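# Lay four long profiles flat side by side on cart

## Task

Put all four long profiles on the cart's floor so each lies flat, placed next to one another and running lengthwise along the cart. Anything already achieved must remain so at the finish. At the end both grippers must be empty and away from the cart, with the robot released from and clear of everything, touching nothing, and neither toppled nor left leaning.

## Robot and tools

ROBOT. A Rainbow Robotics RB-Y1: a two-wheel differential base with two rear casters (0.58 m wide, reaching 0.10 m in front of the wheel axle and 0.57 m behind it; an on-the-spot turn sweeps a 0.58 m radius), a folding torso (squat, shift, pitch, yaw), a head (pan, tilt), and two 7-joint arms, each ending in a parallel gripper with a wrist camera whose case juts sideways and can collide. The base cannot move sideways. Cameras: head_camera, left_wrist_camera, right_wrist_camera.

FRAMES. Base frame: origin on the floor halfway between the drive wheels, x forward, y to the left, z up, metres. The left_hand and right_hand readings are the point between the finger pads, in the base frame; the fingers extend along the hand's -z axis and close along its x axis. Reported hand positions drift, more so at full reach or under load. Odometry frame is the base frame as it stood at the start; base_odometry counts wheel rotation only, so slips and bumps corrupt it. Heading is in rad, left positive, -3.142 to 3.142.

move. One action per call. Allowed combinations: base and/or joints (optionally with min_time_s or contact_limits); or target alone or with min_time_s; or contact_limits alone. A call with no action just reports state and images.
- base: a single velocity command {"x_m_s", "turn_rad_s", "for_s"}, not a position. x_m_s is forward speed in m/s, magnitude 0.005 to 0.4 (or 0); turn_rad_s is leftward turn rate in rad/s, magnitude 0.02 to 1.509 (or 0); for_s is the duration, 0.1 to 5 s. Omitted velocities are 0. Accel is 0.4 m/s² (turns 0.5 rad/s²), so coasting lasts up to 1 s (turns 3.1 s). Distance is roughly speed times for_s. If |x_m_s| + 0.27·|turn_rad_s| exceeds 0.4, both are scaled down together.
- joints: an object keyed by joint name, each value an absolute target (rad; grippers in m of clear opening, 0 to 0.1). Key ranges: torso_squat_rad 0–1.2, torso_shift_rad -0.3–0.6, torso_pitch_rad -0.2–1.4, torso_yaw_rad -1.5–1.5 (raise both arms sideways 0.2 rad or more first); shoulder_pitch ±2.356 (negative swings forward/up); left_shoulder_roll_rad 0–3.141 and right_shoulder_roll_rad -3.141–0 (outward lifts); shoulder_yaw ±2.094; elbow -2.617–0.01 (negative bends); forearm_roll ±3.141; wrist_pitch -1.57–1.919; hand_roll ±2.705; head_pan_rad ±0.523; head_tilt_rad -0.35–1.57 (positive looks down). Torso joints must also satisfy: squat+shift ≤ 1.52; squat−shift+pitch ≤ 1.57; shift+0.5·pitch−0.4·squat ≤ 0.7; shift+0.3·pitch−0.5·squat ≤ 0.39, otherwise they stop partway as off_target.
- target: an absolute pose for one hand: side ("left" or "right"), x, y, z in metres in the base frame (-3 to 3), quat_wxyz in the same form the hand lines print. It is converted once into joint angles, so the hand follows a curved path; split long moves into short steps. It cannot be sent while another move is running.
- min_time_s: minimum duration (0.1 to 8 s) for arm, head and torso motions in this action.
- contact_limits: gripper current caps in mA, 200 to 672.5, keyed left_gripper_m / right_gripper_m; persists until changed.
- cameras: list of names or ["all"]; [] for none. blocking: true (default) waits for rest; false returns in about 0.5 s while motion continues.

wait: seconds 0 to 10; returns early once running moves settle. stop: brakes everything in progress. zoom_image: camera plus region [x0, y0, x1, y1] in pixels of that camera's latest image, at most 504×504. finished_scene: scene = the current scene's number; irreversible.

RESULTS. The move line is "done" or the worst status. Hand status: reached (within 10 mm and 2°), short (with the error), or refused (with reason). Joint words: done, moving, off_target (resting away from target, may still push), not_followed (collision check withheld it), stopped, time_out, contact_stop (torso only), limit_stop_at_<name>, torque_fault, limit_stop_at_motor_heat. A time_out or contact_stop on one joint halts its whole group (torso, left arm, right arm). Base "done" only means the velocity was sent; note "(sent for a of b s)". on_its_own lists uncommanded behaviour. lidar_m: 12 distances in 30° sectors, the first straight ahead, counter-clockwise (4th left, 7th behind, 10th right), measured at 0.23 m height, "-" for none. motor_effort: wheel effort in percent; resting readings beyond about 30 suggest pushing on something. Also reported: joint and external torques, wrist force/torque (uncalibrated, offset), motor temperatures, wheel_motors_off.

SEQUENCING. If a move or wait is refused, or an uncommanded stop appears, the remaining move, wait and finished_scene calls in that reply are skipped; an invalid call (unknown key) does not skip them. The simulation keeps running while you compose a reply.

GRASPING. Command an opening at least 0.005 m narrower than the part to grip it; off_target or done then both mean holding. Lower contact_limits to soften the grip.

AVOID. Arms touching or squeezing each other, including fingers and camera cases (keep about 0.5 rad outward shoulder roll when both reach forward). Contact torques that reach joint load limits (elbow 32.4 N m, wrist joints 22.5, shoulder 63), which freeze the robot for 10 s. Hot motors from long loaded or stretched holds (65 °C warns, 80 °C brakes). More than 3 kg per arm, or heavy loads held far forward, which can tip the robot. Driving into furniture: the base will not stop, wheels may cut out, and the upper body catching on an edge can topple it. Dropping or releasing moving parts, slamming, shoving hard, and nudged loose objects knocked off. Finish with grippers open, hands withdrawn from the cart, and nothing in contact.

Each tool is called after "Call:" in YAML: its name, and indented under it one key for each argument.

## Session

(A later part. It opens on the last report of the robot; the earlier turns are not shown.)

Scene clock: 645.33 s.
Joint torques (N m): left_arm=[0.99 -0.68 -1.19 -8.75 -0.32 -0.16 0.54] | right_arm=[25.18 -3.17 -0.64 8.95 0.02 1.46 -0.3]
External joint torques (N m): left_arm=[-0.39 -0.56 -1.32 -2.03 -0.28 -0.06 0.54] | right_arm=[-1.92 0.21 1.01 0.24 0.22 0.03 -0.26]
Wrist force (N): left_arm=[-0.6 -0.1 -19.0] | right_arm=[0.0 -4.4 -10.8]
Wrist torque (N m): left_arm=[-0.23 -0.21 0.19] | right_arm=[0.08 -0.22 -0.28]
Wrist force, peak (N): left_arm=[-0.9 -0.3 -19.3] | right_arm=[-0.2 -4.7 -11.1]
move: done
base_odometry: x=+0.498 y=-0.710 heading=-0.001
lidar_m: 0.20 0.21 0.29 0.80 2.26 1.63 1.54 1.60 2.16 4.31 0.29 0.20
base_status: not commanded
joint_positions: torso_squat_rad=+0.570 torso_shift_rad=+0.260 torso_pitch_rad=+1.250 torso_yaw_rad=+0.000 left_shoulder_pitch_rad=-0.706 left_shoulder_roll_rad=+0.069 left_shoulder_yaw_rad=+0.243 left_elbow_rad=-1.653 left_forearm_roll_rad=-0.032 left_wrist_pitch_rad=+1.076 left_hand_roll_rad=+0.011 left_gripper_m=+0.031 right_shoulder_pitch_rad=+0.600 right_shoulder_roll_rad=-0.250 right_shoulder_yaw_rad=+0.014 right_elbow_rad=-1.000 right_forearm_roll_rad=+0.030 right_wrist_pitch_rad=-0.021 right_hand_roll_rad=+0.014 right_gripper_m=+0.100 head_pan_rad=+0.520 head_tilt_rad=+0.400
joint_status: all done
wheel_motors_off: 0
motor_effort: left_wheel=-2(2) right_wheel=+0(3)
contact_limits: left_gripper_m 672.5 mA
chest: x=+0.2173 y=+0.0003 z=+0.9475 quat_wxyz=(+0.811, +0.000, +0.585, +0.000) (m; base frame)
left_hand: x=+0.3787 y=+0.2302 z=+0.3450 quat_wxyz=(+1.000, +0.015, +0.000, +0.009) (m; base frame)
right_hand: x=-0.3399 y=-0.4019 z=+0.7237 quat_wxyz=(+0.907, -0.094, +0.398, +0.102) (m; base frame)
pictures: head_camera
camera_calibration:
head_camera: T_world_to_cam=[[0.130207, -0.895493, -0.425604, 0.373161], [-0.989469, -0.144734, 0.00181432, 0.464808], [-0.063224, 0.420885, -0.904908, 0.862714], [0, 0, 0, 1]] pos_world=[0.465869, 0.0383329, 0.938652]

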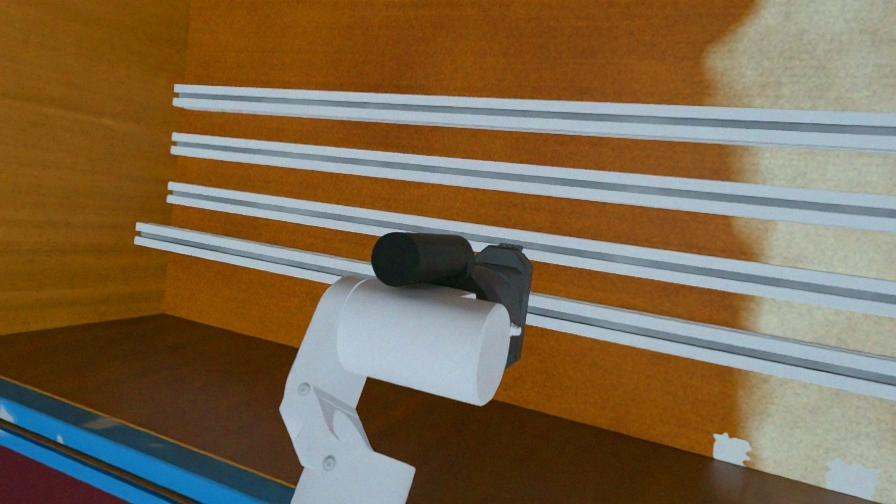

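Call:
move:
  target: {"side":"left","x":0.378,"y":0.233,"z":0.310,"quat_wxyz":[0.9998,0.015,0,0.009]}
  min_time_s: 1.3

Call:
move:
  target: {"side":"left","x":0.378,"y":0.233,"z":0.3035,"quat_wxyz":[0.9998,0.015,0,0.009]}
  min_time_s: 0.7

Call:
move:
  target: {"side":"left","x":0.378,"y":0.233,"z":0.302,"quat_wxyz":[0.9998,0.015,0,0.009]}
  min_time_s: 0.5
  cameras: ["left_wrist_camera"]

Scene clock: 655.47 s.
Joint torques (N m): left_arm=[0.26 1.68 1.22 -7.35 -0.01 -0.23 0.69] | right_arm=[24.92 -2.96 -1.32 8.5 0.16 1.63 -0.2]
External joint torques (N m): left_arm=[-0.69 1.52 1.03 -1.34 0.02 -0.13 0.69] | right_arm=[-2.19 0.43 0.32 -0.2 0.36 0.2 -0.16]
Wrist force (N): left_arm=[-1.0 0.0 -18.7] | right_arm=[0.1 -4.6 -10.7]
Wrist torque (N m): left_arm=[-0.31 -0.26 0.21] | right_arm=[0.09 -0.19 -0.29]
Wrist force, peak (N): left_arm=[-0.7 0.4 -19.5] | right_arm=[0.1 -4.6 -11.1]
move: done
base_odometry: x=+0.498 y=-0.710 heading=-0.001
lidar_m: 0.19 0.20 0.29 0.78 2.25 1.64 1.55 1.60 2.16 4.31 0.28 0.21
base_status: not commanded
joint_positions: torso_squat_rad=+0.570 torso_shift_rad=+0.260 torso_pitch_rad=+1.250 torso_yaw_rad=+0.000 left_shoulder_pitch_rad=-0.782 left_shoulder_roll_rad=+0.102 left_shoulder_yaw_rad=+0.257 left_elbow_rad=-1.444 left_forearm_roll_rad=-0.023 left_wrist_pitch_rad=+0.946 left_hand_roll_rad=+0.021 left_gripper_m=+0.031 right_shoulder_pitch_rad=+0.600 right_shoulder_roll_rad=-0.250 right_shoulder_yaw_rad=+0.014 right_elbow_rad=-1.000 right_forearm_roll_rad=+0.030 right_wrist_pitch_rad=-0.021 right_hand_roll_rad=+0.014 right_gripper_m=+0.100 head_pan_rad=+0.520 head_tilt_rad=+0.400
joint_status: all done
wheel_motors_off: 0
motor_effort: left_wheel=-2(3) right_wheel=+1(4)
contact_limits: left_gripper_m 672.5 mA
chest: x=+0.2173 y=+0.0003 z=+0.9475 quat_wxyz=(+0.811, +0.000, +0.585, +0.000) (m; base frame)
left_hand: x=+0.3776 y=+0.2328 z=+0.3099 quat_wxyz=(+1.000, +0.015, +0.000, +0.009) (m; base frame)
left_hand_status: reached (checked arc, planned for 1.3 s): 0 mm and 0.0 deg off.
right_hand: x=-0.3399 y=-0.4019 z=+0.7237 quat_wxyz=(+0.907, -0.094, +0.398, +0.102) (m; base frame)
camera_calibration:
head_camera: T_world_to_cam=[[0.130207, -0.895493, -0.425604, 0.373161], [-0.989469, -0.144734, 0.00181432, 0.464808], [-0.063224, 0.420885, -0.904908, 0.862714], [0, 0, 0, 1]] pos_world=[0.465869, 0.0383329, 0.938652]
left_wrist_camera: T_world_to_cam=[[0.998698, 0.0375799, 0.0345007, -0.397201], [0.0180783, -0.8931, 0.449494, 0.0937435], [0.0477046, -0.448285, -0.892617, 0.44187], [0, 0, 0, 1]] pos_world=[0.37391, 0.296733, 0.365987]
right_wrist_camera: T_world_to_cam=[[-0.672036, -0.093876, 0.734544, -0.796104], [0.0934762, 0.973243, 0.209904, 0.301208], [-0.734595, 0.209725, -0.645279, 0.375696], [0, 0, 0, 1]] pos_world=[-0.287181, -0.446677, 0.763978]

Scene clock: 656.50 s.
Joint torques (N m): left_arm=[-0.13 2.08 0.58 -7.29 -0.23 0.06 0.35] | right_arm=[25.29 -3.09 -1.1 8.82 -0.04 1.66 -0.2]
External joint torques (N m): left_arm=[-0.99 1.89 0.39 -1.41 -0.2 0.16 0.35] | right_arm=[-1.81 0.29 0.54 0.12 0.16 0.23 -0.16]
Wrist force (N): left_arm=[-0.7 0.4 -18.9] | right_arm=[0.0 -4.4 -10.7]
Wrist torque (N m): left_arm=[-0.32 -0.23 0.24] | right_arm=[0.09 -0.21 -0.28]
Wrist force, peak (N): left_arm=[-1.1 0.5 -19.5] | right_arm=[0.0 -4.5 -11.0]
move: done
base_odometry: x=+0.498 y=-0.710 heading=-0.001
lidar_m: 0.19 0.20 0.28 0.80 2.26 1.63 1.54 1.59 2.16 4.31 0.30 0.21
base_status: not commanded
joint_positions: torso_squat_rad=+0.570 torso_shift_rad=+0.260 torso_pitch_rad=+1.250 torso_yaw_rad=+0.000 left_shoulder_pitch_rad=-0.797 left_shoulder_roll_rad=+0.107 left_shoulder_yaw_rad=+0.259 left_elbow_rad=-1.405 left_forearm_roll_rad=-0.023 left_wrist_pitch_rad=+0.923 left_hand_roll_rad=+0.023 left_gripper_m=+0.031 right_shoulder_pitch_rad=+0.600 right_shoulder_roll_rad=-0.250 right_shoulder_yaw_rad=+0.014 right_elbow_rad=-1.000 right_forearm_roll_rad=+0.030 right_wrist_pitch_rad=-0.021 right_hand_roll_rad=+0.014 right_gripper_m=+0.100 head_pan_rad=+0.520 head_tilt_rad=+0.400
joint_status: all done
wheel_motors_off: 0
motor_effort: left_wheel=-2(3) right_wheel=+1(5)
contact_limits: left_gripper_m 672.5 mA
chest: x=+0.2173 y=+0.0003 z=+0.9475 quat_wxyz=(+0.811, +0.000, +0.585, +0.000) (m; base frame)
left_hand: x=+0.3774 y=+0.2328 z=+0.3040 quat_wxyz=(+1.000, +0.015, +0.000, +0.009) (m; base frame)
left_hand_status: reached (checked arc, planned for 0.7 s): 1 mm and 0.1 deg off.
right_hand: x=-0.3399 y=-0.4019 z=+0.7237 quat_wxyz=(+0.907, -0.094, +0.398, +0.102) (m; base frame)
camera_calibration:
head_camera: T_world_to_cam=[[0.130207, -0.895493, -0.425604, 0.373161], [-0.989469, -0.144734, 0.00181432, 0.464808], [-0.063224, 0.420885, -0.904908, 0.862714], [0, 0, 0, 1]] pos_world=[0.465869, 0.0383329, 0.938652]
left_wrist_camera: T_world_to_cam=[[0.998701, 0.0376313, 0.0343615, -0.396757], [0.0181824, -0.893057, 0.449576, 0.0962738], [0.0476049, -0.448367, -0.892581, 0.436527], [0, 0, 0, 1]] pos_world=[0.37371, 0.296633, 0.359987]
right_wrist_camera: T_world_to_cam=[[-0.672036, -0.093876, 0.734544, -0.796104], [0.0934762, 0.973243, 0.209904, 0.301208], [-0.734595, 0.209725, -0.645279, 0.375696], [0, 0, 0, 1]] pos_world=[-0.287181, -0.446677, 0.763978]

Scene clock: 657.33 s.
Joint torques (N m): left_arm=[-1.35 2.03 0.99 -4.57 -0.04 -1.38 0.52] | right_arm=[25.51 -3.3 -0.89 8.75 0.1 1.41 -0.23]
External joint torques (N m): left_arm=[-2.16 1.82 0.8 1.27 -0.01 -1.29 0.52] | right_arm=[-1.59 0.08 0.75 0.05 0.31 -0.02 -0.19]
Wrist force (N): left_arm=[-9.0 -0.1 12.1] | right_arm=[-0.1 -4.5 -10.7]
Wrist torque (N m): left_arm=[-0.55 -0.61 0.15] | right_arm=[0.07 -0.22 -0.27]
Wrist force, peak (N): left_arm=[-1.0 0.4 -19.1] | right_arm=[0.1 -4.6 -11.1]
move: done
base_odometry: x=+0.498 y=-0.710 heading=-0.001
lidar_m: 0.19 0.21 0.29 0.80 2.26 1.63 1.54 1.60 2.16 4.31 0.30 0.21
base_status: not commanded
joint_positions: torso_squat_rad=+0.570 torso_shift_rad=+0.260 torso_pitch_rad=+1.250 torso_yaw_rad=+0.000 left_shoulder_pitch_rad=-0.802 left_shoulder_roll_rad=+0.108 left_shoulder_yaw_rad=+0.260 left_elbow_rad=-1.392 left_forearm_roll_rad=-0.023 left_wrist_pitch_rad=+0.916 left_hand_roll_rad=+0.024 left_gripper_m=+0.031 right_shoulder_pitch_rad=+0.600 right_shoulder_roll_rad=-0.250 right_shoulder_yaw_rad=+0.014 right_elbow_rad=-1.000 right_forearm_roll_rad=+0.030 right_wrist_pitch_rad=-0.021 right_hand_roll_rad=+0.014 right_gripper_m=+0.100 head_pan_rad=+0.520 head_tilt_rad=+0.400
joint_status: all done
wheel_motors_off: 0
motor_effort: left_wheel=-2(2) right_wheel=+1(4)
contact_limits: left_gripper_m 672.5 mA
chest: x=+0.2171 y=+0.0003 z=+0.9476 quat_wxyz=(+0.811, +0.000, +0.585, +0.000) (m; base frame)
left_hand: x=+0.3775 y=+0.2328 z=+0.3023 quat_wxyz=(+1.000, +0.015, +0.000, +0.009) (m; base frame)
left_hand_status: reached (checked arc, planned for 0.5 s): 1 mm and 0.0 deg off.
right_hand: x=-0.3400 y=-0.4019 z=+0.7237 quat_wxyz=(+0.907, -0.094, +0.398, +0.102) (m; base frame)
pictures: left_wrist_camera
camera_calibration:
left_wrist_camera: T_world_to_cam=[[0.998682, 0.0378062, 0.034723, -0.396972], [0.018174, -0.893034, 0.449621, 0.0970165], [0.0480073, -0.448397, -0.892544, 0.43485], [0, 0, 0, 1]] pos_world=[0.373809, 0.296632, 0.358286]

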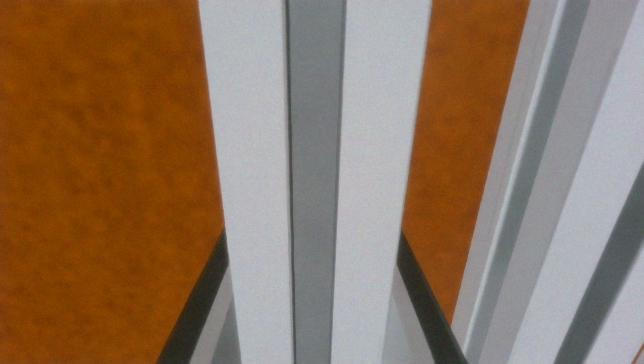

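Call:
move:
  joints: {"left_gripper_m":0.047}
  cameras: ["left_wrist_camera"]

Call:
move:
  target: {"side":"left","x":0.3785,"y":0.233,"z":0.325,"quat_wxyz":[0.9999,0.010,0,0.009]}
  min_time_s: 1.0
  cameras: ["left_wrist_camera"]

Call:
move:
  target: {"side":"left","x":0.3785,"y":0.230,"z":0.42,"quat_wxyz":[1,0,0,0.009]}
  min_time_s: 1.2

Call:
move:
  joints: {"torso_squat_rad":0.7,"torso_shift_rad":0.2,"torso_pitch_rad":1.0,"head_pan_rad":0,"head_tilt_rad":0.4}

Call:
move:
  target: {"side":"left","x":0.48,"y":0.22,"z":0.70,"quat_wxyz":[0.9239,0,-0.3827,0]}
  min_time_s: 1.8
  cameras: ["head_camera"]

Call:
move:
  target: {"side":"left","x":0.45,"y":0.22,"z":0.80,"quat_wxyz":[0.7071,0,-0.7071,0]}
  min_time_s: 1.3
  cameras: ["head_camera"]

Scene clock: 663.97 s.
Joint torques (N m): left_arm=[-0.66 2.43 0.91 -4.53 -0.6 -0.48 0.54] | right_arm=[25.4 -3.29 -1.19 8.64 -0.11 1.51 -0.32]
External joint torques (N m): left_arm=[-1.46 2.22 0.72 1.32 -0.57 -0.38 0.54] | right_arm=[-1.7 0.09 0.45 -0.05 0.09 0.08 -0.28]
Wrist force (N): left_arm=[-4.4 -0.5 3.8] | right_arm=[-0.1 -4.5 -11.0]
Wrist torque (N m): left_arm=[-0.53 -0.55 0.17] | right_arm=[0.09 -0.21 -0.30]
Wrist force, peak (N): left_arm=[-22.8 -1.1 37.9] | right_arm=[0.0 -4.4 -11.2]
move: done
base_odometry: x=+0.498 y=-0.710 heading=-0.001
lidar_m: 0.20 0.20 0.29 0.81 2.26 1.62 1.55 1.60 2.15 4.31 0.28 0.21
base_status: not commanded
joint_positions: torso_squat_rad=+0.570 torso_shift_rad=+0.260 torso_pitch_rad=+1.250 torso_yaw_rad=+0.000 left_shoulder_pitch_rad=-0.803 left_shoulder_roll_rad=+0.108 left_shoulder_yaw_rad=+0.260 left_elbow_rad=-1.392 left_forearm_roll_rad=-0.023 left_wrist_pitch_rad=+0.916 left_hand_roll_rad=+0.024 left_gripper_m=+0.047 right_shoulder_pitch_rad=+0.600 right_shoulder_roll_rad=-0.250 right_shoulder_yaw_rad=+0.014 right_elbow_rad=-1.000 right_forearm_roll_rad=+0.030 right_wrist_pitch_rad=-0.021 right_hand_roll_rad=+0.014 right_gripper_m=+0.100 head_pan_rad=+0.520 head_tilt_rad=+0.400
joint_status: all done
wheel_motors_off: 0
motor_effort: left_wheel=+0(2) right_wheel=+2(11)
contact_limits: left_gripper_m 672.5 mA
chest: x=+0.2170 y=+0.0003 z=+0.9477 quat_wxyz=(+0.811, +0.000, +0.585, +0.000) (m; base frame)
left_hand: x=+0.3779 y=+0.2328 z=+0.3024 quat_wxyz=(+1.000, +0.015, +0.000, +0.009) (m; base frame)
right_hand: x=-0.3400 y=-0.4019 z=+0.7236 quat_wxyz=(+0.907, -0.094, +0.398, +0.102) (m; base frame)
pictures: left_wrist_camera
camera_calibration:
left_wrist_camera: T_world_to_cam=[[0.998661, 0.0377018, 0.0354358, -0.397495], [0.0177625, -0.893062, 0.449582, 0.0972323], [0.0485964, -0.448351, -0.892536, 0.434731], [0, 0, 0, 1]] pos_world=[0.374109, 0.296733, 0.358384]

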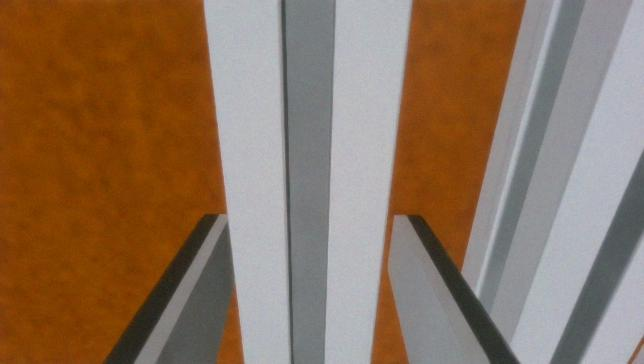

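Scene clock: 665.30 s.
Joint torques (N m): left_arm=[2.45 -1.17 -1.02 -6.43 0.12 0.04 -0.21] | right_arm=[25.72 -3.1 -0.98 8.6 0.05 1.46 -0.27]
External joint torques (N m): left_arm=[1.28 -1.35 -1.26 -0.09 0.14 0.14 -0.21] | right_arm=[-1.38 0.29 0.66 -0.1 0.25 0.03 -0.23]
Wrist force (N): left_arm=[-0.7 0.4 -9.7] | right_arm=[0.1 -4.5 -10.9]
Wrist torque (N m): left_arm=[-0.36 -0.22 0.17] | right_arm=[0.08 -0.21 -0.29]
Wrist force, peak (N): left_arm=[-1.2 0.6 -10.1] | right_arm=[-0.1 -4.5 -11.0]
move: done
base_odometry: x=+0.498 y=-0.710 heading=-0.001
lidar_m: 0.19 0.21 0.29 0.79 2.26 1.63 1.55 1.60 2.16 4.31 0.28 0.21
base_status: not commanded
joint_positions: torso_squat_rad=+0.570 torso_shift_rad=+0.260 torso_pitch_rad=+1.250 torso_yaw_rad=+0.000 left_shoulder_pitch_rad=-0.748 left_shoulder_roll_rad=+0.094 left_shoulder_yaw_rad=+0.257 left_elbow_rad=-1.534 left_forearm_roll_rad=-0.005 left_wrist_pitch_rad=+1.002 left_hand_roll_rad=+0.003 left_gripper_m=+0.047 right_shoulder_pitch_rad=+0.600 right_shoulder_roll_rad=-0.250 right_shoulder_yaw_rad=+0.014 right_elbow_rad=-1.000 right_forearm_roll_rad=+0.030 right_wrist_pitch_rad=-0.021 right_hand_roll_rad=+0.014 right_gripper_m=+0.100 head_pan_rad=+0.520 head_tilt_rad=+0.400
joint_status: all done
wheel_motors_off: 0
motor_effort: left_wheel=-1(2) right_wheel=+3(5)
contact_limits: left_gripper_m 672.5 mA
chest: x=+0.2171 y=+0.0003 z=+0.9476 quat_wxyz=(+0.811, +0.000, +0.585, +0.000) (m; base frame)
left_hand: x=+0.3787 y=+0.2332 z=+0.3248 quat_wxyz=(+1.000, +0.010, +0.000, +0.009) (m; base frame)
left_hand_status: reached (checked arc, planned for 1.0 s): 0 mm and 0.0 deg off.
right_hand: x=-0.3400 y=-0.4019 z=+0.7236 quat_wxyz=(+0.907, -0.094, +0.398, +0.102) (m; base frame)
pictures: left_wrist_camera
camera_calibration:
left_wrist_camera: T_world_to_cam=[[0.998658, 0.0381256, 0.0350378, -0.399073], [0.017864, -0.888795, 0.457957, 0.0837468], [0.0486013, -0.456717, -0.888284, 0.455407], [0, 0, 0, 1]] pos_world=[0.374909, 0.297641, 0.380161]

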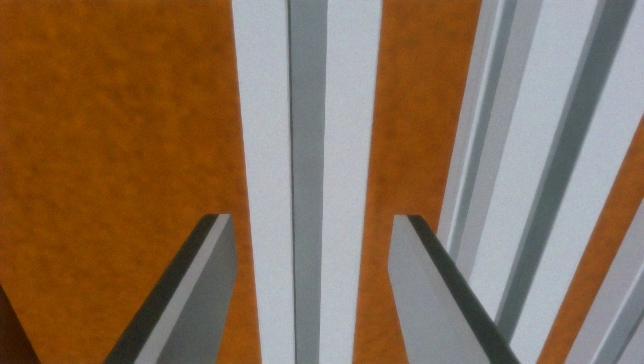

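Scene clock: 666.83 s.
Joint torques (N m): left_arm=[3.28 -1.2 -0.91 -8.1 0.27 0 -0.11] | right_arm=[24.98 -2.89 -0.89 8.91 0.02 1.39 -0.28]
External joint torques (N m): left_arm=[1.09 -1.05 -1.16 -0.35 0.26 0.1 -0.11] | right_arm=[-2.12 0.5 0.75 0.22 0.22 -0.04 -0.24]
Wrist force (N): left_arm=[-1.0 0.4 -9.8] | right_arm=[-0.1 -4.7 -11.0]
Wrist torque (N m): left_arm=[-0.34 -0.27 0.17] | right_arm=[0.10 -0.23 -0.29]
Wrist force, peak (N): left_arm=[3.5 0.6 -11.5] | right_arm=[-0.1 -4.7 -11.0]
move: done
base_odometry: x=+0.498 y=-0.710 heading=-0.001
lidar_m: 0.20 0.20 0.29 0.80 2.25 1.63 1.55 1.59 2.16 4.31 0.29 0.21
base_status: not commanded
joint_positions: torso_squat_rad=+0.570 torso_shift_rad=+0.260 torso_pitch_rad=+1.250 torso_yaw_rad=+0.000 left_shoulder_pitch_rad=-0.577 left_shoulder_roll_rad=+0.037 left_shoulder_yaw_rad=+0.235 left_elbow_rad=-2.031 left_forearm_roll_rad=+0.018 left_wrist_pitch_rad=+1.327 left_hand_roll_rad=-0.033 left_gripper_m=+0.047 right_shoulder_pitch_rad=+0.600 right_shoulder_roll_rad=-0.250 right_shoulder_yaw_rad=+0.014 right_elbow_rad=-1.000 right_forearm_roll_rad=+0.030 right_wrist_pitch_rad=-0.021 right_hand_roll_rad=+0.014 right_gripper_m=+0.100 head_pan_rad=+0.520 head_tilt_rad=+0.400
joint_status: all done
wheel_motors_off: 0
motor_effort: left_wheel=-2(2) right_wheel=+2(4)
contact_limits: left_gripper_m 672.5 mA
chest: x=+0.2171 y=+0.0003 z=+0.9476 quat_wxyz=(+0.811, +0.000, +0.585, +0.000) (m; base frame)
left_hand: x=+0.3785 y=+0.2301 z=+0.4200 quat_wxyz=(+1.000, +0.000, +0.000, +0.009) (m; base frame)
left_hand_status: reached (checked arc, planned for 1.2 s): 0 mm and 0.0 deg off.
right_hand: x=-0.3400 y=-0.4019 z=+0.7236 quat_wxyz=(+0.907, -0.094, +0.398, +0.102) (m; base frame)
camera_calibration:
head_camera: T_world_to_cam=[[0.130285, -0.895465, -0.425638, 0.373309], [-0.989484, -0.144634, 0.00140902, 0.464993], [-0.0628233, 0.420978, -0.904892, 0.862767], [0, 0, 0, 1]] pos_world=[0.465668, 0.0383328, 0.938951]
left_wrist_camera: T_world_to_cam=[[0.998659, 0.038821, 0.0342638, -0.401925], [0.0178658, -0.879435, 0.475683, 0.0278388], [0.0485993, -0.474433, -0.878949, 0.538689], [0, 0, 0, 1]] pos_world=[0.374709, 0.295657, 0.47401]
right_wrist_camera: T_world_to_cam=[[-0.672359, -0.0938549, 0.734251, -0.795956], [0.0934736, 0.973224, 0.209996, 0.301158], [-0.734299, 0.209826, -0.645583, 0.375921], [0, 0, 0, 1]] pos_world=[-0.28728, -0.446677, 0.763877]

Scene clock: 668.47 s.
Joint torques (N m): left_arm=[-1.67 0.67 -0.71 -8.69 0.11 -0.68 -0.15] | right_arm=[23.56 -4.99 -1.26 6.86 0.39 1 -0.37]
External joint torques (N m): left_arm=[0.61 -0.12 -0.82 0.05 0.07 -0.12 -0.14] | right_arm=[-2.03 -0.16 0.92 -0.06 0.55 -0.05 -0.34]
Wrist force (N): left_arm=[-2.7 0.8 -9.2] | right_arm=[-1.1 -4.2 -12.0]
Wrist torque (N m): left_arm=[-0.33 -0.34 0.18] | right_arm=[0.07 -0.26 -0.28]
Wrist force, peak (N): left_arm=[-2.8 0.1 -10.0] | right_arm=[-1.2 -4.1 -12.2]
move: done
base_odometry: x=+0.498 y=-0.710 heading=-0.001
lidar_m: 0.19 0.20 0.29 0.80 2.24 1.64 1.54 1.60 2.17 4.31 0.30 0.20
base_status: not commanded
joint_positions: torso_squat_rad=+0.700 torso_shift_rad=+0.200 torso_pitch_rad=+1.000 torso_yaw_rad=+0.000 left_shoulder_pitch_rad=-0.577 left_shoulder_roll_rad=+0.037 left_shoulder_yaw_rad=+0.235 left_elbow_rad=-2.031 left_forearm_roll_rad=+0.018 left_wrist_pitch_rad=+1.327 left_hand_roll_rad=-0.033 left_gripper_m=+0.047 right_shoulder_pitch_rad=+0.600 right_shoulder_roll_rad=-0.250 right_shoulder_yaw_rad=+0.014 right_elbow_rad=-1.000 right_forearm_roll_rad=+0.030 right_wrist_pitch_rad=-0.021 right_hand_roll_rad=+0.014 right_gripper_m=+0.100 head_pan_rad=+0.000 head_tilt_rad=+0.400
joint_status: all done
wheel_motors_off: 0
motor_effort: left_wheel=-2(3) right_wheel=+3(4)
contact_limits: left_gripper_m 672.5 mA
chest: x=+0.1387 y=+0.0003 z=+0.9724 quat_wxyz=(+0.878, +0.000, +0.479, +0.000) (m; base frame)
left_hand: x=+0.4256 y=+0.2301 z=+0.5010 quat_wxyz=(+0.992, -0.001, -0.125, +0.009) (m; base frame)
right_hand: x=-0.3457 y=-0.4019 z=+0.6176 quat_wxyz=(+0.950, -0.106, +0.282, +0.089) (m; base frame)
camera_calibration:
head_camera: T_world_to_cam=[[-0.0405458, -0.998224, 0.0436511, -0.0274691], [-0.975498, 0.0300924, -0.217942, 0.599328], [0.216242, -0.0514182, -0.974985, 0.9076], [0, 0, 0, 1]] pos_world=[0.387269, 0.00121164, 1.01671]
left_wrist_camera: T_world_to_cam=[[0.959172, 0.0387941, 0.280149, -0.558131], [-0.100339, -0.879435, 0.465323, 0.0439434], [0.264424, -0.474435, -0.839637, 0.496084], [0, 0, 0, 1]] pos_world=[0.408576, 0.295657, 0.552443]
right_wrist_camera: T_world_to_cam=[[-0.832948, -0.0939123, 0.545324, -0.660776], [0.0386338, 0.973219, 0.226612, 0.294734], [-0.552001, 0.209824, -0.807012, 0.466012], [0, 0, 0, 1]] pos_world=[-0.30454, -0.446676, 0.669624]

Scene clock: 670.60 s.
Joint torques (N m): left_arm=[1.56 1.08 -1.59 -9.74 -0.59 -1.7 0.45] | right_arm=[23.78 -4.83 -2.09 6.74 -0.07 1.25 -0.42]
External joint torques (N m): left_arm=[0.91 0.78 -1.88 -0.07 -0.53 -0.17 0.49] | right_arm=[-1.81 0 0.09 -0.18 0.09 0.2 -0.39]
Wrist force (N): left_arm=[-5.8 0.9 -7.3] | right_arm=[-1.3 -4.0 -11.9]
Wrist torque (N m): left_arm=[-0.35 -0.51 0.30] | right_arm=[0.06 -0.29 -0.28]
Wrist force, peak (N): left_arm=[-3.0 -0.1 -10.0] | right_arm=[-1.6 -4.0 -12.1]
move: short
base_odometry: x=+0.498 y=-0.710 heading=-0.001
lidar_m: 0.19 0.20 0.28 0.79 2.26 1.63 1.55 1.59 2.17 4.32 0.28 0.20
base_status: not commanded
joint_positions: torso_squat_rad=+0.700 torso_shift_rad=+0.200 torso_pitch_rad=+1.000 torso_yaw_rad=+0.000 left_shoulder_pitch_rad=-0.286 left_shoulder_roll_rad=+0.059 left_shoulder_yaw_rad=+0.076 left_elbow_rad=-2.617 left_forearm_roll_rad=-0.030 left_wrist_pitch_rad=+0.979 left_hand_roll_rad=+0.061 left_gripper_m=+0.047 right_shoulder_pitch_rad=+0.600 right_shoulder_roll_rad=-0.250 right_shoulder_yaw_rad=+0.014 right_elbow_rad=-1.000 right_forearm_roll_rad=+0.030 right_wrist_pitch_rad=-0.021 right_hand_roll_rad=+0.014 right_gripper_m=+0.100 head_pan_rad=+0.000 head_tilt_rad=+0.400
joint_status: all done
wheel_motors_off: 0
motor_effort: left_wheel=-2(2) right_wheel=+3(6)
contact_limits: left_gripper_m 672.5 mA
chest: x=+0.1387 y=+0.0003 z=+0.9724 quat_wxyz=(+0.878, +0.000, +0.479, +0.000) (m; base frame)
left_hand: x=+0.4809 y=+0.2200 z=+0.6985 quat_wxyz=(+0.898, +0.001, -0.440, +0.000) (m; base frame)
left_hand_status: short (checked arc, as near as the solve gets, planned for 1.8 s): 2 mm and 7.3 deg off. The place is met; only the turn is off.
right_hand: x=-0.3457 y=-0.4019 z=+0.6176 quat_wxyz=(+0.950, -0.106, +0.282, +0.089) (m; base frame)
pictures: head_camera
camera_calibration:
head_camera: T_world_to_cam=[[-0.0405458, -0.998224, 0.0436511, -0.0274691], [-0.975498, 0.0300924, -0.217942, 0.599328], [0.216242, -0.0514182, -0.974985, 0.9076], [0, 0, 0, 1]] pos_world=[0.387269, 0.00121164, 1.01671]

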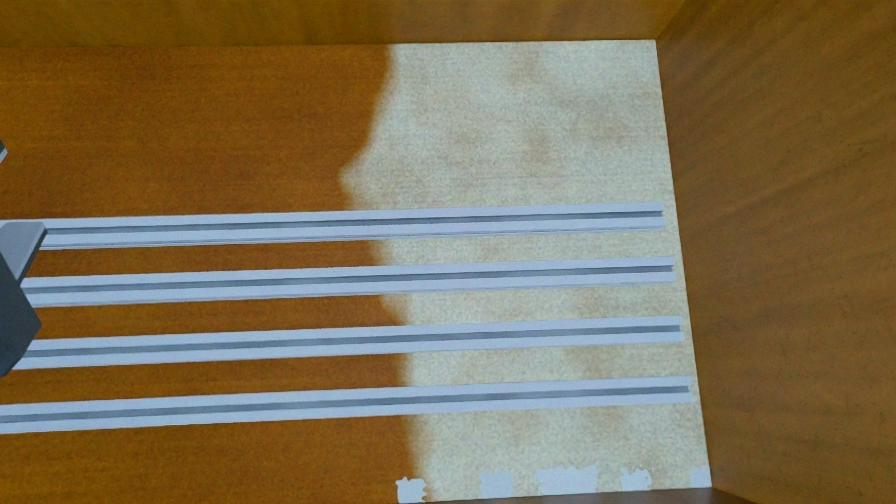

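Scene clock: 672.23 s.
Joint torques (N m): left_arm=[5.2 -1.33 -1.14 -9.27 -0.33 -1.79 -0.17] | right_arm=[24.09 -4.74 -1.24 6.73 0.08 1.03 -0.24]
External joint torques (N m): left_arm=[0.52 -1.59 -1.24 0.5 -0.36 0.07 -0.12] | right_arm=[-1.5 0.09 0.95 -0.2 0.24 -0.02 -0.21]
Wrist force (N): left_arm=[-7.0 0.1 -3.5] | right_arm=[-1.3 -3.8 -12.1]
Wrist torque (N m): left_arm=[-0.19 -0.56 0.26] | right_arm=[0.02 -0.28 -0.26]
Wrist force, peak (N): left_arm=[-6.3 0.6 -7.3] | right_arm=[-1.2 -4.1 -12.2]
move: done
base_odometry: x=+0.498 y=-0.710 heading=-0.001
lidar_m: 0.19 0.20 0.29 0.80 2.26 1.64 1.54 1.60 2.16 4.32 0.29 0.21
base_status: not commanded
joint_positions: torso_squat_rad=+0.700 torso_shift_rad=+0.200 torso_pitch_rad=+1.000 torso_yaw_rad=+0.000 left_shoulder_pitch_rad=+0.131 left_shoulder_roll_rad=+0.000 left_shoulder_yaw_rad=-0.042 left_elbow_rad=-2.547 left_forearm_roll_rad=-0.037 left_wrist_pitch_rad=-0.146 left_hand_roll_rad=+0.037 left_gripper_m=+0.047 right_shoulder_pitch_rad=+0.600 right_shoulder_roll_rad=-0.250 right_shoulder_yaw_rad=+0.014 right_elbow_rad=-1.000 right_forearm_roll_rad=+0.030 right_wrist_pitch_rad=-0.021 right_hand_roll_rad=+0.014 right_gripper_m=+0.100 head_pan_rad=+0.000 head_tilt_rad=+0.400
joint_status: all done
wheel_motors_off: 0
motor_effort: left_wheel=-1(3) right_wheel=+2(5)
contact_limits: left_gripper_m 672.5 mA
chest: x=+0.1387 y=+0.0003 z=+0.9724 quat_wxyz=(+0.878, +0.000, +0.479, +0.000) (m; base frame)
left_hand: x=+0.4500 y=+0.2201 z=+0.8000 quat_wxyz=(+0.707, -0.001, -0.707, -0.001) (m; base frame)
left_hand_status: reached (checked arc, planned for 1.3 s): 0 mm and 0.1 deg off.
right_hand: x=-0.3457 y=-0.4019 z=+0.6176 quat_wxyz=(+0.950, -0.106, +0.282, +0.089) (m; base frame)
pictures: head_camera
camera_calibration:
head_camera: T_world_to_cam=[[-0.0405458, -0.998224, 0.0436511, -0.0274691], [-0.975498, 0.0300924, -0.217942, 0.599328], [0.216242, -0.0514182, -0.974985, 0.9076], [0, 0, 0, 1]] pos_world=[0.387269, 0.00121164, 1.01671]

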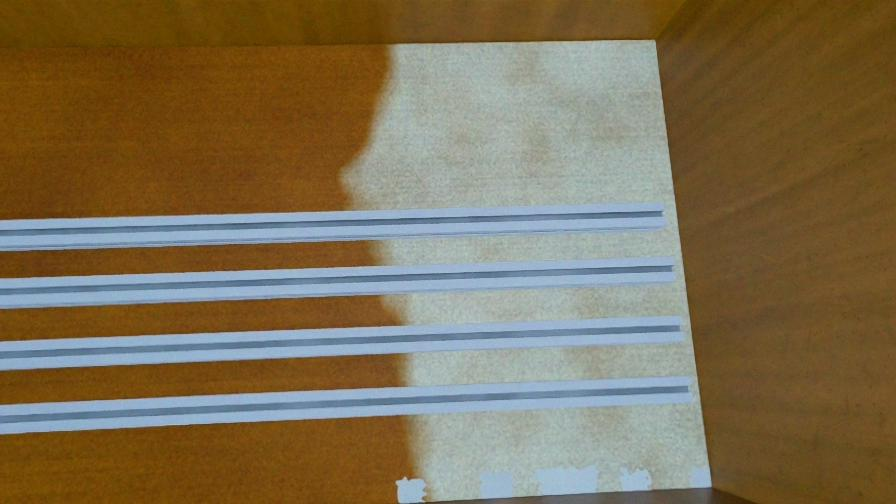

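All four lie flat. Backing off.

Call:
move:
  base: {"x_m_s":-0.3,"for_s":1.9}

Call:
move:
  joints: {"torso_squat_rad":0.4,"torso_shift_rad":0.0,"torso_pitch_rad":0.3,"head_pan_rad":0,"head_tilt_rad":0.55}
  cameras: ["head_camera"]

Scene clock: 678.27 s.
Joint torques (N m): left_arm=[5.44 -0.85 -0.5 -9.76 -0.2 -1.89 0.09] | right_arm=[23.34 -4.86 -1.82 6.41 -0.05 0.96 -0.31]
External joint torques (N m): left_arm=[0.77 -1.12 -0.61 0.01 -0.23 -0.03 0.14] | right_arm=[-2.24 -0.02 0.37 -0.52 0.11 -0.09 -0.28]
Wrist force (N): left_arm=[-6.8 0.8 -3.7] | right_arm=[-1.4 -4.3 -11.8]
Wrist torque (N m): left_arm=[-0.30 -0.56 0.29] | right_arm=[0.08 -0.28 -0.28]
Wrist force, peak (N): left_arm=[-7.3 0.6 -4.2] | right_arm=[-1.8 -4.1 -12.4]
move: done
base_odometry: x=-0.072 y=-0.709 heading=-0.002
lidar_m: 0.77 0.80 1.10 4.12 1.44 1.03 0.97 1.01 1.36 3.56 2.29 0.80
base_status: done (sent for 1.9 of 1.9 s)
joint_positions: torso_squat_rad=+0.700 torso_shift_rad=+0.200 torso_pitch_rad=+1.000 torso_yaw_rad=+0.000 left_shoulder_pitch_rad=+0.131 left_shoulder_roll_rad=+0.000 left_shoulder_yaw_rad=-0.042 left_elbow_rad=-2.547 left_forearm_roll_rad=-0.037 left_wrist_pitch_rad=-0.146 left_hand_roll_rad=+0.037 left_gripper_m=+0.047 right_shoulder_pitch_rad=+0.600 right_shoulder_roll_rad=-0.250 right_shoulder_yaw_rad=+0.014 right_elbow_rad=-1.000 right_forearm_roll_rad=+0.030 right_wrist_pitch_rad=-0.021 right_hand_roll_rad=+0.014 right_gripper_m=+0.100 head_pan_rad=+0.000 head_tilt_rad=+0.400
joint_status: not commanded
wheel_motors_off: 0
motor_effort: left_wheel=-3(26) right_wheel=+7(39)
contact_limits: left_gripper_m 672.5 mA
chest: x=+0.1387 y=+0.0003 z=+0.9724 quat_wxyz=(+0.878, +0.000, +0.479, +0.000) (m; base frame)
left_hand: x=+0.4500 y=+0.2201 z=+0.8000 quat_wxyz=(+0.707, -0.001, -0.707, -0.001) (m; base frame)
right_hand: x=-0.3457 y=-0.4019 z=+0.6176 quat_wxyz=(+0.950, -0.106, +0.282, +0.089) (m; base frame)
camera_calibration:
head_camera: T_world_to_cam=[[-0.0405492, -0.998224, 0.0436461, -0.0274671], [-0.975476, 0.0300917, -0.218038, 0.599439], [0.216337, -0.051417, -0.974964, 0.907639], [0, 0, 0, 1]] pos_world=[0.387269, 0.00121164, 1.01681]
left_wrist_camera: T_world_to_cam=[[-0.0340554, 0.0207803, 0.999204, -0.789274], [-0.477391, -0.878689, 0.00200326, 0.438575], [0.878031, -0.476943, 0.0398445, -0.243161], [0, 0, 0, 1]] pos_world=[0.395995, 0.285798, 0.797455]
right_wrist_camera: T_world_to_cam=[[-0.832994, -0.0938944, 0.545257, -0.660737], [0.0386364, 0.973218, 0.226615, 0.294733], [-0.551931, 0.209836, -0.807057, 0.466068], [0, 0, 0, 1]] pos_world=[-0.30454, -0.446676, 0.669624]

Scene clock: 681.53 s.
Joint torques (N m): left_arm=[-3 -0.86 -1.24 -8.91 -0.21 -1.32 -0.16] | right_arm=[12.49 -7.37 -1.93 -0.14 0.08 -0.42 -0.42]
External joint torques (N m): left_arm=[0.07 -0.81 -1.27 0.04 -0.23 0.04 -0.12] | right_arm=[-1.04 -0.28 0.96 -0.24 0.08 -0.14 -0.42]
Wrist force (N): left_arm=[-5.5 1.1 0.2] | right_arm=[-5.5 -3.7 -12.8]
Wrist torque (N m): left_arm=[-0.30 -0.47 0.29] | right_arm=[0.06 -0.51 -0.32]
Wrist force, peak (N): left_arm=[-7.5 0.3 -3.9] | right_arm=[-5.5 -3.8 -13.0]
move: done
base_odometry: x=-0.072 y=-0.709 heading=-0.002
lidar_m: 0.76 0.80 1.08 4.12 1.43 1.04 0.97 1.01 1.37 3.55 2.30 0.80
base_status: not commanded
joint_positions: torso_squat_rad=+0.400 torso_shift_rad=+0.000 torso_pitch_rad=+0.300 torso_yaw_rad=+0.000 left_shoulder_pitch_rad=+0.131 left_shoulder_roll_rad=+0.000 left_shoulder_yaw_rad=-0.042 left_elbow_rad=-2.547 left_forearm_roll_rad=-0.037 left_wrist_pitch_rad=-0.146 left_hand_roll_rad=+0.037 left_gripper_m=+0.047 right_shoulder_pitch_rad=+0.600 right_shoulder_roll_rad=-0.250 right_shoulder_yaw_rad=+0.014 right_elbow_rad=-1.000 right_forearm_roll_rad=+0.030 right_wrist_pitch_rad=-0.021 right_hand_roll_rad=+0.014 right_gripper_m=+0.100 head_pan_rad=+0.000 head_tilt_rad=+0.550
joint_status: all done
wheel_motors_off: 0
motor_effort: left_wheel=-8(8) right_wheel=+11(13)
contact_limits: left_gripper_m 672.5 mA
chest: x=-0.1366 y=+0.0003 z=+1.2208 quat_wxyz=(+0.989, +0.000, +0.149, +0.000) (m; base frame)
left_hand: x=+0.2125 y=+0.2202 z=+1.2896 quat_wxyz=(+0.422, +0.000, -0.907, -0.001) (m; base frame)
right_hand: x=-0.2784 y=-0.4019 z=+0.6374 quat_wxyz=(+0.988, -0.130, -0.061, +0.047) (m; base frame)
pictures: head_camera
camera_calibration:
head_camera: T_world_to_cam=[[-0.0573819, -0.998224, 0.0160179, -0.0197999], [-0.717702, 0.0300929, -0.6957, 0.994071], [0.693982, -0.0514166, -0.718154, 0.989774], [0, 0, 0, 1]] pos_world=[0.0254255, 0.00121164, 1.4027]

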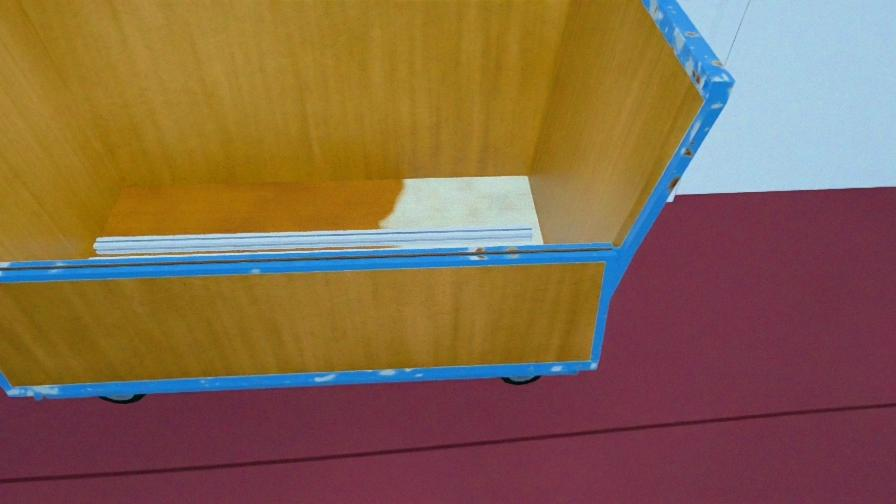

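Call:
finished_scene:
  scene: 2

The scene is finished: the task was done.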